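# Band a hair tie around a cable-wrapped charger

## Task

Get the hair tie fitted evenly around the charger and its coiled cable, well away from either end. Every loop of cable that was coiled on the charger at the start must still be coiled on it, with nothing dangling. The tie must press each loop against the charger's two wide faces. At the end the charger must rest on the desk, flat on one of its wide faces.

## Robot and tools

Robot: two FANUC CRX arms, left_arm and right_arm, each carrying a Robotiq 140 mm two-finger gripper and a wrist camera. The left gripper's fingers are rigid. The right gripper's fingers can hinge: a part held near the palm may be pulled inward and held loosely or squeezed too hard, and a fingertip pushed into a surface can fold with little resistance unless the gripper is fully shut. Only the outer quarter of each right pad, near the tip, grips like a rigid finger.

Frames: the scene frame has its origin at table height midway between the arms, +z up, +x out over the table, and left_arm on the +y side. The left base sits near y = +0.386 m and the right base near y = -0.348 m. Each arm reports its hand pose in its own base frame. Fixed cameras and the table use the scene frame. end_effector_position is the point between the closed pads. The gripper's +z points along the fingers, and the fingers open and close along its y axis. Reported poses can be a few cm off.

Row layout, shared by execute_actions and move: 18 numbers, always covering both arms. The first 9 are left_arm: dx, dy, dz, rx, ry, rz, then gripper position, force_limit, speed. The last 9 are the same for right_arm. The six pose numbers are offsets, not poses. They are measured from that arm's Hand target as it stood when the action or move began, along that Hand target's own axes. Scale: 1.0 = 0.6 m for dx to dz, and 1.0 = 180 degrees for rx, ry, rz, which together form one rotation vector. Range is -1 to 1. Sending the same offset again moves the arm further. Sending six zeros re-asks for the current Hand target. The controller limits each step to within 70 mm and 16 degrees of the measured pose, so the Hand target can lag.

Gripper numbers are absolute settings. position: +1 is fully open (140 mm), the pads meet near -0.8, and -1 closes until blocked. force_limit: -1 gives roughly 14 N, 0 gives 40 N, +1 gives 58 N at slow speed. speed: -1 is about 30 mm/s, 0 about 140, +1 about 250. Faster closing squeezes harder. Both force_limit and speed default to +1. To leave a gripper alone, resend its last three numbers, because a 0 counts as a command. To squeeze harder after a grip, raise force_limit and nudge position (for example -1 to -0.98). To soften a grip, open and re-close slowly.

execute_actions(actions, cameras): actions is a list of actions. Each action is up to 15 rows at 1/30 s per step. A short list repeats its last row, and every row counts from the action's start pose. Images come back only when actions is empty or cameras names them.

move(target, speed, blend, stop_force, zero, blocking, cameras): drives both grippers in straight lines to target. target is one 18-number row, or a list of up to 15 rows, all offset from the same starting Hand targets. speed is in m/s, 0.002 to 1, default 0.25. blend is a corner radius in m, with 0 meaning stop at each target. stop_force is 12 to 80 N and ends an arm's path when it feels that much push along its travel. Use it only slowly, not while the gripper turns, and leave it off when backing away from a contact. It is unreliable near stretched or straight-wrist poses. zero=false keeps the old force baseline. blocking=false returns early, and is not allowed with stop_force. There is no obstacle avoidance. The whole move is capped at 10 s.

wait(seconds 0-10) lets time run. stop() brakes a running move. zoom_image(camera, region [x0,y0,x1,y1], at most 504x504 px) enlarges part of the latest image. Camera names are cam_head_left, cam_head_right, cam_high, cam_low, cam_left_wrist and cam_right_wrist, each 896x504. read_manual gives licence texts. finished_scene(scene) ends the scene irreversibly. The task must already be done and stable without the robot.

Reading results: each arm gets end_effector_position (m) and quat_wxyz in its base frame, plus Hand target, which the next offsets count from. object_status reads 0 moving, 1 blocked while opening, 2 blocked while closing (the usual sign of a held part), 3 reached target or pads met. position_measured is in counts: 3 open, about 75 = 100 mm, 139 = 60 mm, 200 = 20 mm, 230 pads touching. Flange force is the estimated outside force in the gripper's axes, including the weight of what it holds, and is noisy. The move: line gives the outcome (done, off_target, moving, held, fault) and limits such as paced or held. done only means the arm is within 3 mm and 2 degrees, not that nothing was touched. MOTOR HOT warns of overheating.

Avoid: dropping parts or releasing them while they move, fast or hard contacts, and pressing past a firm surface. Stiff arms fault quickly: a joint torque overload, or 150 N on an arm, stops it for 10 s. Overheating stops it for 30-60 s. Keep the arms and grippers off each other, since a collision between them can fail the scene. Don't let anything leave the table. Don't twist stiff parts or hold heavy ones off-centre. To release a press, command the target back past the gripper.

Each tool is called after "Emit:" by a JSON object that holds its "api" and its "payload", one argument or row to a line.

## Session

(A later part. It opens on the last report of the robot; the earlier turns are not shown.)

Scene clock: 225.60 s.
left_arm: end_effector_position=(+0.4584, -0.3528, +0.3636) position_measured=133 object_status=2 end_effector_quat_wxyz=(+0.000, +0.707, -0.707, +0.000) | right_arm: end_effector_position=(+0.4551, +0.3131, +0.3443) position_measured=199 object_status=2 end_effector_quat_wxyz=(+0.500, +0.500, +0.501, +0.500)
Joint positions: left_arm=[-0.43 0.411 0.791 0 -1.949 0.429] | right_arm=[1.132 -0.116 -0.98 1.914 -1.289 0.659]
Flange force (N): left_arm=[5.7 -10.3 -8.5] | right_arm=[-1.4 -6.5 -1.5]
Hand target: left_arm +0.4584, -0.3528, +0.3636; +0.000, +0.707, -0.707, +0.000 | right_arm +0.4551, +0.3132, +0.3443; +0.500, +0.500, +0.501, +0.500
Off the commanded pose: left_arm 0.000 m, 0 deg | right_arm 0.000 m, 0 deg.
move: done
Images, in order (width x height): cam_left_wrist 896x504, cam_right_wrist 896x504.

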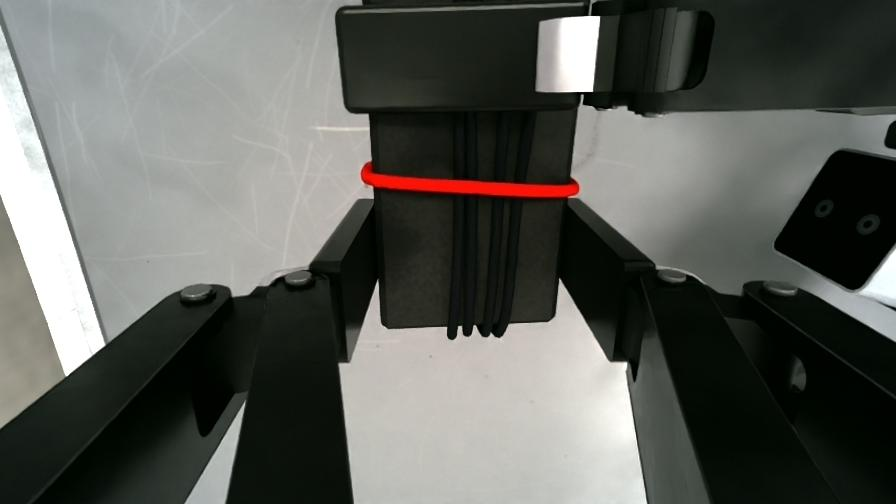

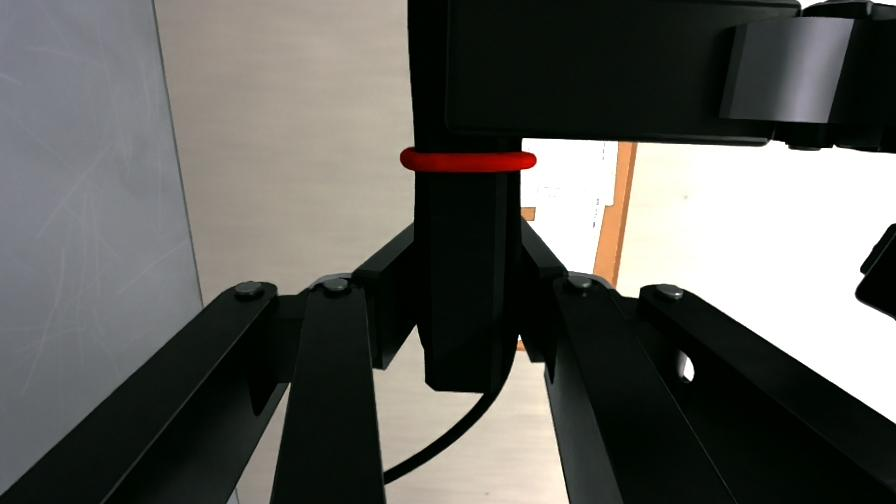

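Emit:
{"api": "move", "payload": {
  "target": [
    [0,0,0,0,0,0,-0.97,-0.1,-1,0,0,0,0,0,0,0.11,-1,-1],
    [0,0,0,0,0,0,-0.97,-0.1,-1,0,0,-0.25,0,0,0,0.11,-1,-1]
  ],
  "speed": [0.04,0.12],
  "cameras": ["cam_left_wrist","cam_right_wrist"]
}}

Emit:
{"api": "zoom_image", "payload": {
  "camera": "cam_left_wrist",
  "region": [300, 0, 660, 400]
}}

Scene clock: 230.13 s.
left_arm: end_effector_position=(+0.4584, -0.3528, +0.3636) position_measured=133 object_status=2 end_effector_quat_wxyz=(+0.000, +0.707, -0.707, +0.000) | right_arm: end_effector_position=(+0.3051, +0.3130, +0.3445) position_measured=115 object_status=3 end_effector_quat_wxyz=(+0.500, +0.500, +0.501, +0.500)
Joint positions: left_arm=[-0.43 0.411 0.791 0 -1.949 0.429] | right_arm=[1.809 -0.146 -1.014 1.388 -1.722 0.69]
Flange force (N): left_arm=[8.8 -11.3 -4.1] | right_arm=[-0.6 -2.3 -0.8]
Hand target: left_arm +0.4584, -0.3528, +0.3636; +0.000, +0.707, -0.707, +0.000 | right_arm +0.3051, +0.3130, +0.3445; +0.500, +0.500, +0.501, +0.500
Off the commanded pose: left_arm 0.000 m, 0 deg | right_arm 0.000 m, 0 deg.
move: done
Images, in order (width x height): cam_left_wrist 896x504, cam_right_wrist 896x504.

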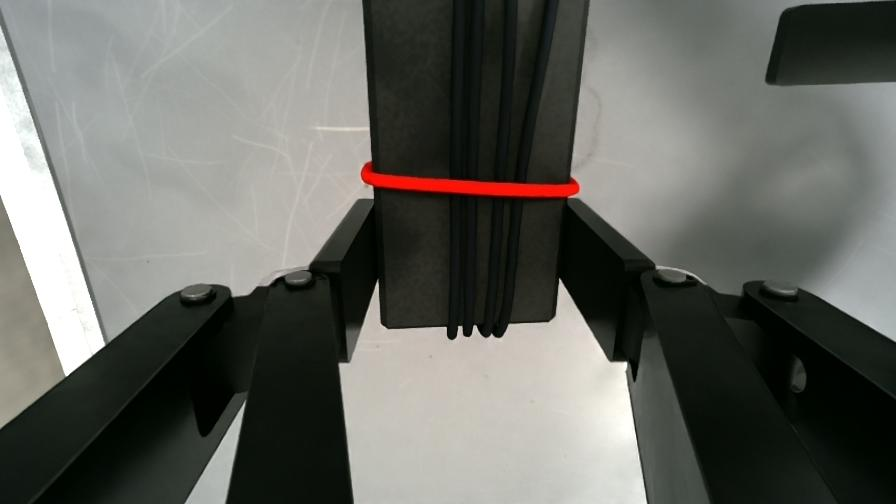

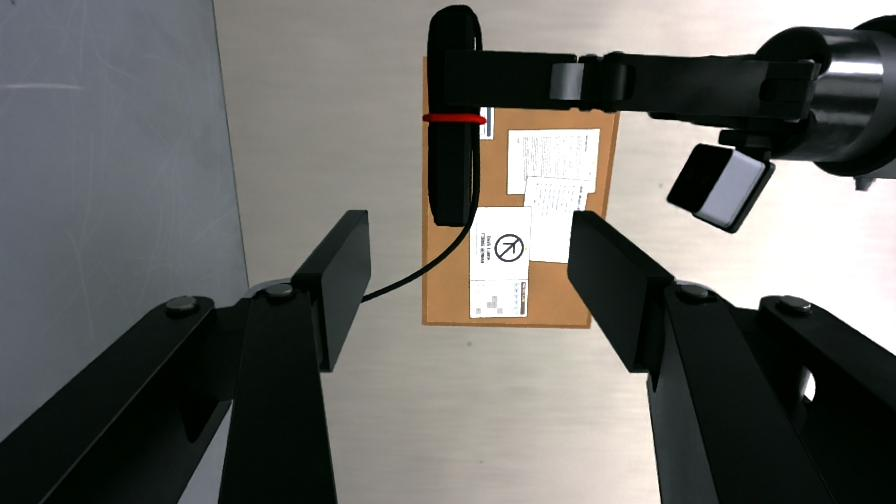

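Scaled by 1.260 from the camera's 896x504 image, which has a finer 1280x720 frame.

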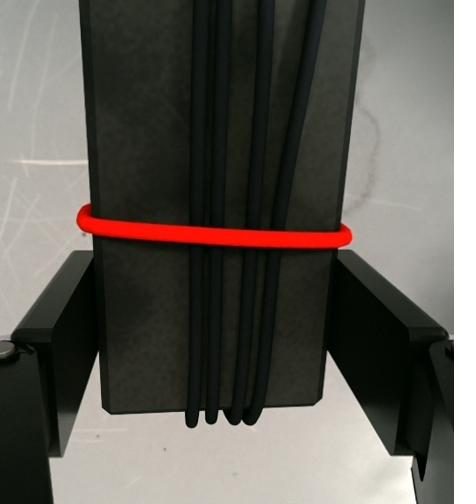

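Emit:
{"api": "move", "payload": {
  "target": [
    [0,0,0.267,0,0,0,-0.97,-0.1,-1,0,0,0,0,0,0,0.11,-1,-1],
    [-0.167,0,0.515,0,0,0,-0.97,-0.1,-1,0,0,0,0,0,0,0.11,-1,-1]
  ],
  "speed": [0.15,0.08],
  "cameras": ["cam_left_wrist","cam_head_left","cam_low"]
}}

Scene clock: 236.00 s.
left_arm: end_effector_position=(+0.4588, -0.2527, +0.0546) position_measured=133 object_status=2 end_effector_quat_wxyz=(+0.000, +0.707, -0.707, +0.000) | right_arm: end_effector_position=(+0.3051, +0.3130, +0.3445) position_measured=115 object_status=3 end_effector_quat_wxyz=(+0.500, +0.500, +0.501, +0.500)
Joint positions: left_arm=[-0.253 0.275 -0.127 0 -1.167 0.252] | right_arm=[1.809 -0.146 -1.014 1.388 -1.722 0.69]
Flange force (N): left_arm=[5.2 -7.6 3.6] | right_arm=[0.4 -2.3 -1.6]
Hand target: left_arm +0.4588, -0.2526, +0.0546; +0.000, +0.707, -0.707, +0.000 | right_arm +0.3051, +0.3130, +0.3445; +0.500, +0.500, +0.501, +0.500
Off the commanded pose: left_arm 0.000 m, 0 deg | right_arm 0.000 m, 0 deg.
move: done
Images, in order (width x height): cam_head_left 896x504, cam_low 896x504, cam_left_wrist 896x504.

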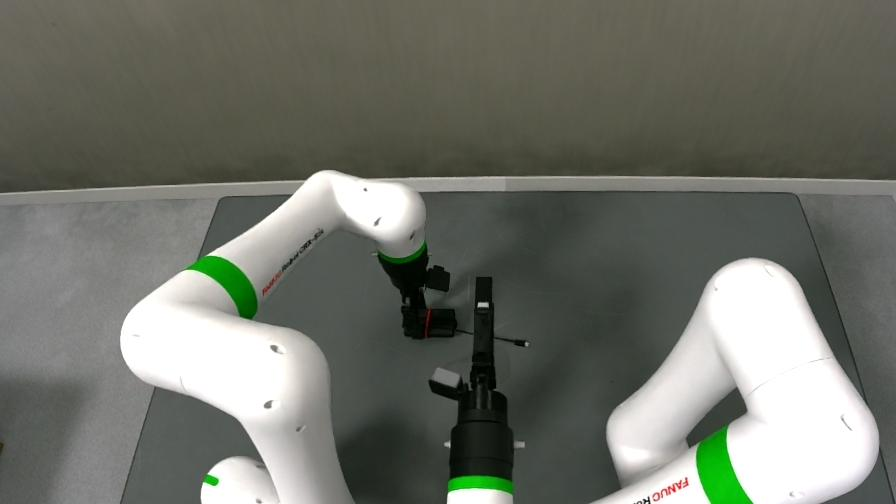

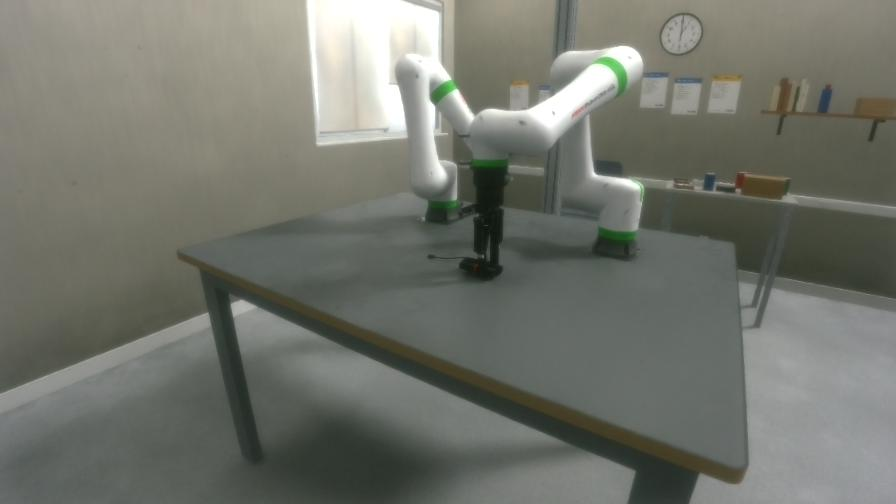

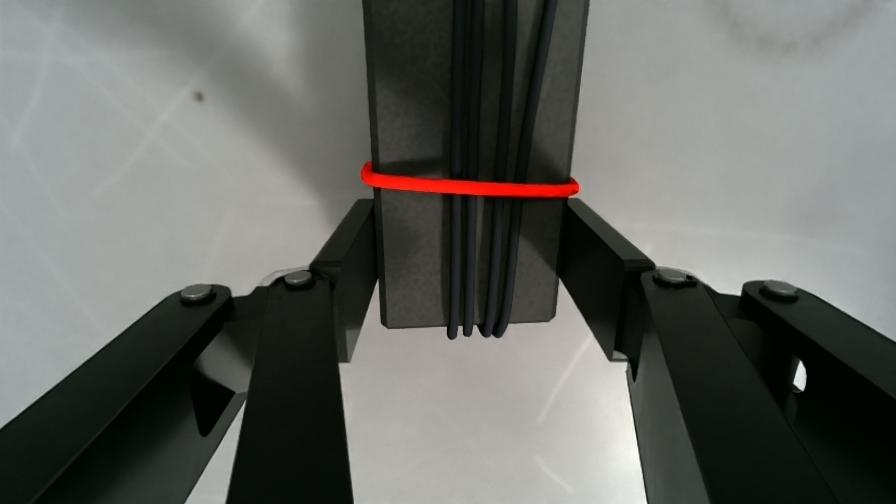

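Emit:
{"api": "move", "payload": {
  "target": [
    [0,0,0.033,0,0,0,-0.97,-0.1,-1,0,0,0,0,0,0,0.11,-1,-1]
  ],
  "speed": 0.01,
  "stop_force": 12,
  "cameras": ["cam_left_wrist"]
}}

Scene clock: 238.53 s.
left_arm: end_effector_position=(+0.4588, -0.2526, +0.0450) position_measured=133 object_status=2 end_effector_quat_wxyz=(+0.000, +0.707, -0.707, +0.000) | right_arm: end_effector_position=(+0.3051, +0.3130, +0.3445) position_measured=115 object_status=3 end_effector_quat_wxyz=(+0.500, +0.500, +0.501, +0.500)
Joint positions: left_arm=[-0.253 0.285 -0.14 0 -1.146 0.252] | right_arm=[1.809 -0.146 -1.014 1.388 -1.722 0.69]
Flange force (N): left_arm=[1.3 -5.5 -13.0] | right_arm=[-0.2 -2.2 -1.1]
Hand target: left_arm +0.4588, -0.2527, +0.0451; +0.000, +0.707, -0.707, +0.000 (not the last commanded pose) | right_arm +0.3051, +0.3130, +0.3445; +0.500, +0.500, +0.501, +0.500
Off the commanded pose: left_arm 0.010 m, 0 deg | right_arm 0.000 m, 0 deg.
move: contact (left_arm)
Images, in order (width x height): cam_left_wrist 896x504.

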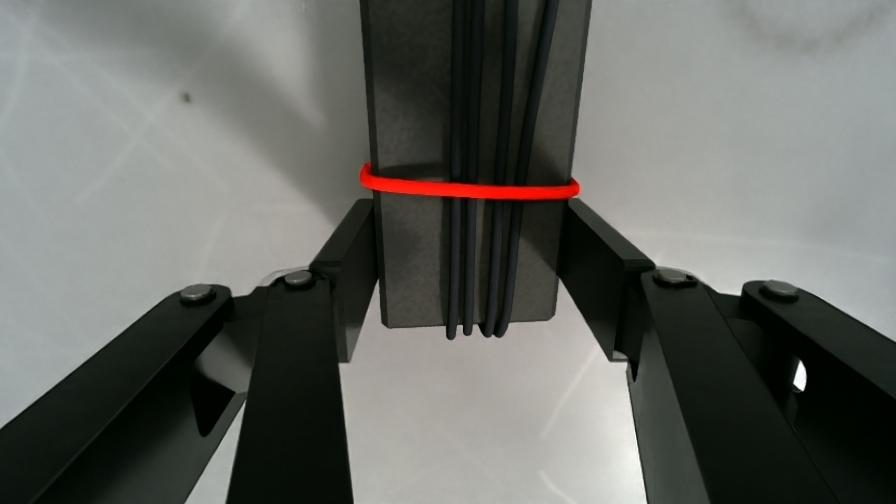

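Emit:
{"api": "move", "payload": {
  "target": [
    [0,0,0.001,0,0,0,0.05,-1,-1,0,0,0,0,0,0,0.11,-1,-1],
    [0,0,-0.25,0,0,0,0.05,-1,-1,0,0,0,0,0,0,0.11,-1,-1]
  ],
  "speed": [0.02,0.12],
  "cameras": ["cam_left_wrist","cam_head_left","cam_low"]
}}

Emit:
{"api": "zoom_image", "payload": {
  "camera": "cam_left_wrist",
  "region": [300, 0, 660, 400]
}}

Emit:
{"api": "zoom_image", "payload": {
  "camera": "cam_low",
  "region": [410, 230, 530, 300]
}}

Scene clock: 244.30 s.
left_arm: end_effector_position=(+0.4587, -0.2526, +0.1951) position_measured=123 object_status=3 end_effector_quat_wxyz=(+0.000, +0.707, -0.707, +0.001) | right_arm: end_effector_position=(+0.3051, +0.3130, +0.3445) position_measured=115 object_status=3 end_effector_quat_wxyz=(+0.500, +0.500, +0.501, +0.500)
Joint positions: left_arm=[-0.253 0.192 0.109 0 -1.486 0.252] | right_arm=[1.809 -0.146 -1.014 1.388 -1.722 0.69]
Flange force (N): left_arm=[4.8 -8.2 -1.4] | right_arm=[0.1 -1.9 -1.6]
Hand target: left_arm +0.4586, -0.2526, +0.1951; +0.000, +0.707, -0.707, +0.000 | right_arm +0.3051, +0.3130, +0.3445; +0.500, +0.500, +0.501, +0.500
Off the commanded pose: left_arm 0.000 m, 0 deg | right_arm 0.000 m, 0 deg.
move: done
Images, in order (width x height): cam_head_left 896x504, cam_low 896x504, cam_left_wrist 896x504.

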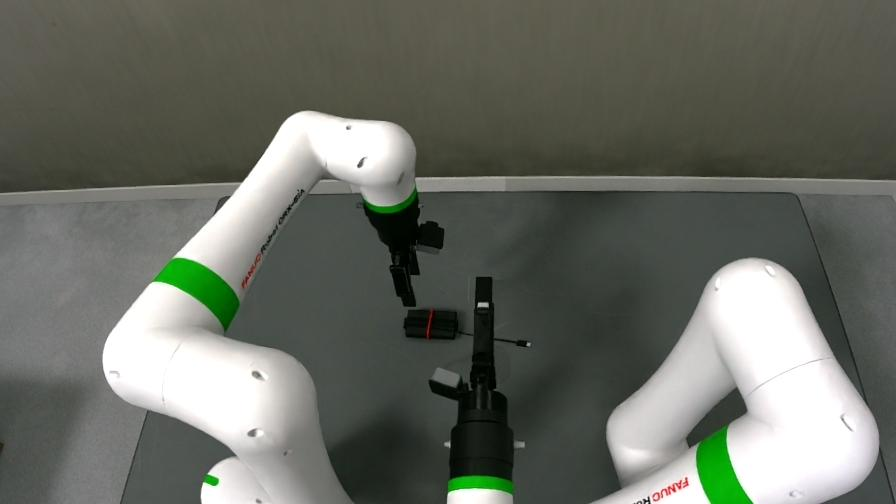

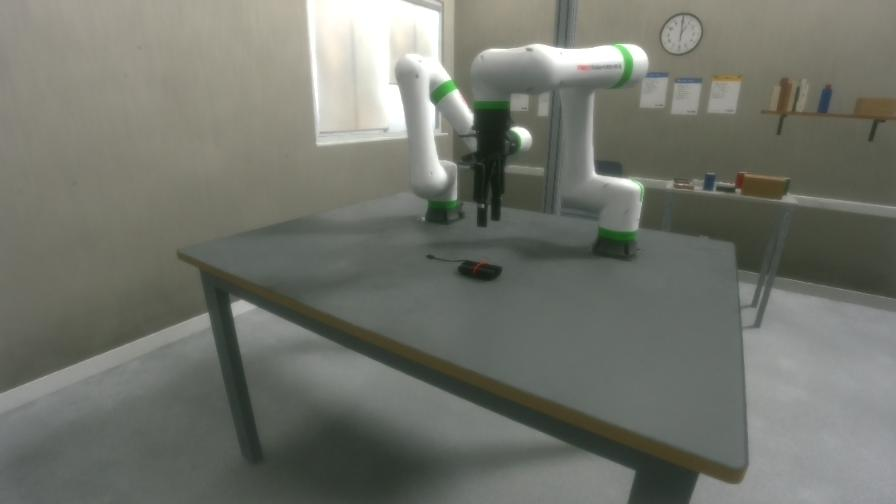

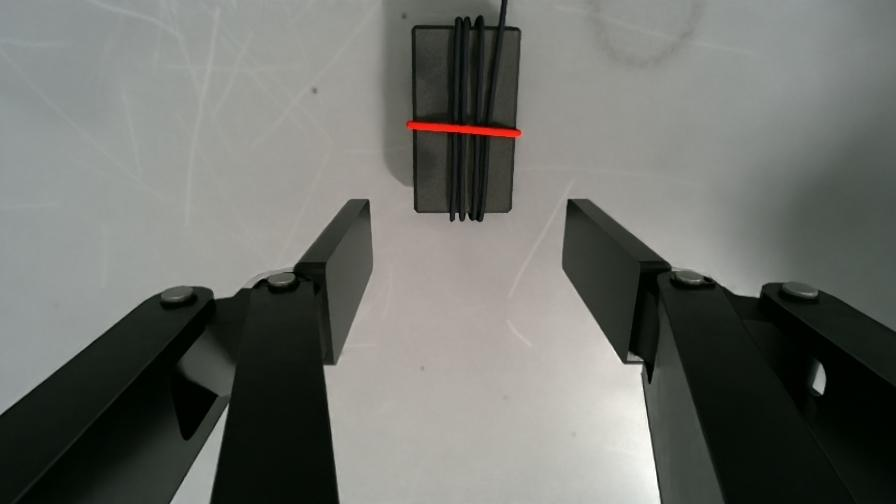

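Scaled by 1.260 from the camera's 896x504 image, which has a finer 1280x720 frame.

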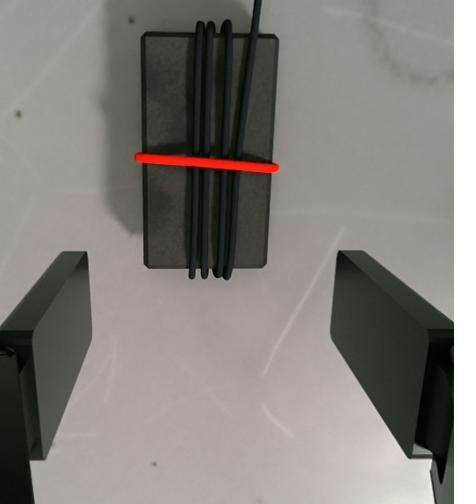

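Scaled by 4.200 from the camera's 896x504 image, which has a finer 1280x720 frame.

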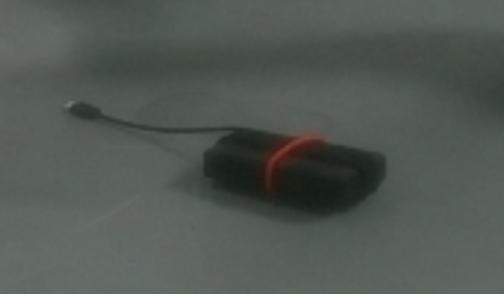

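Emit:
{"api": "finished_scene", "payload": {
  "scene": 2
}}

The scene is finished: the task was done.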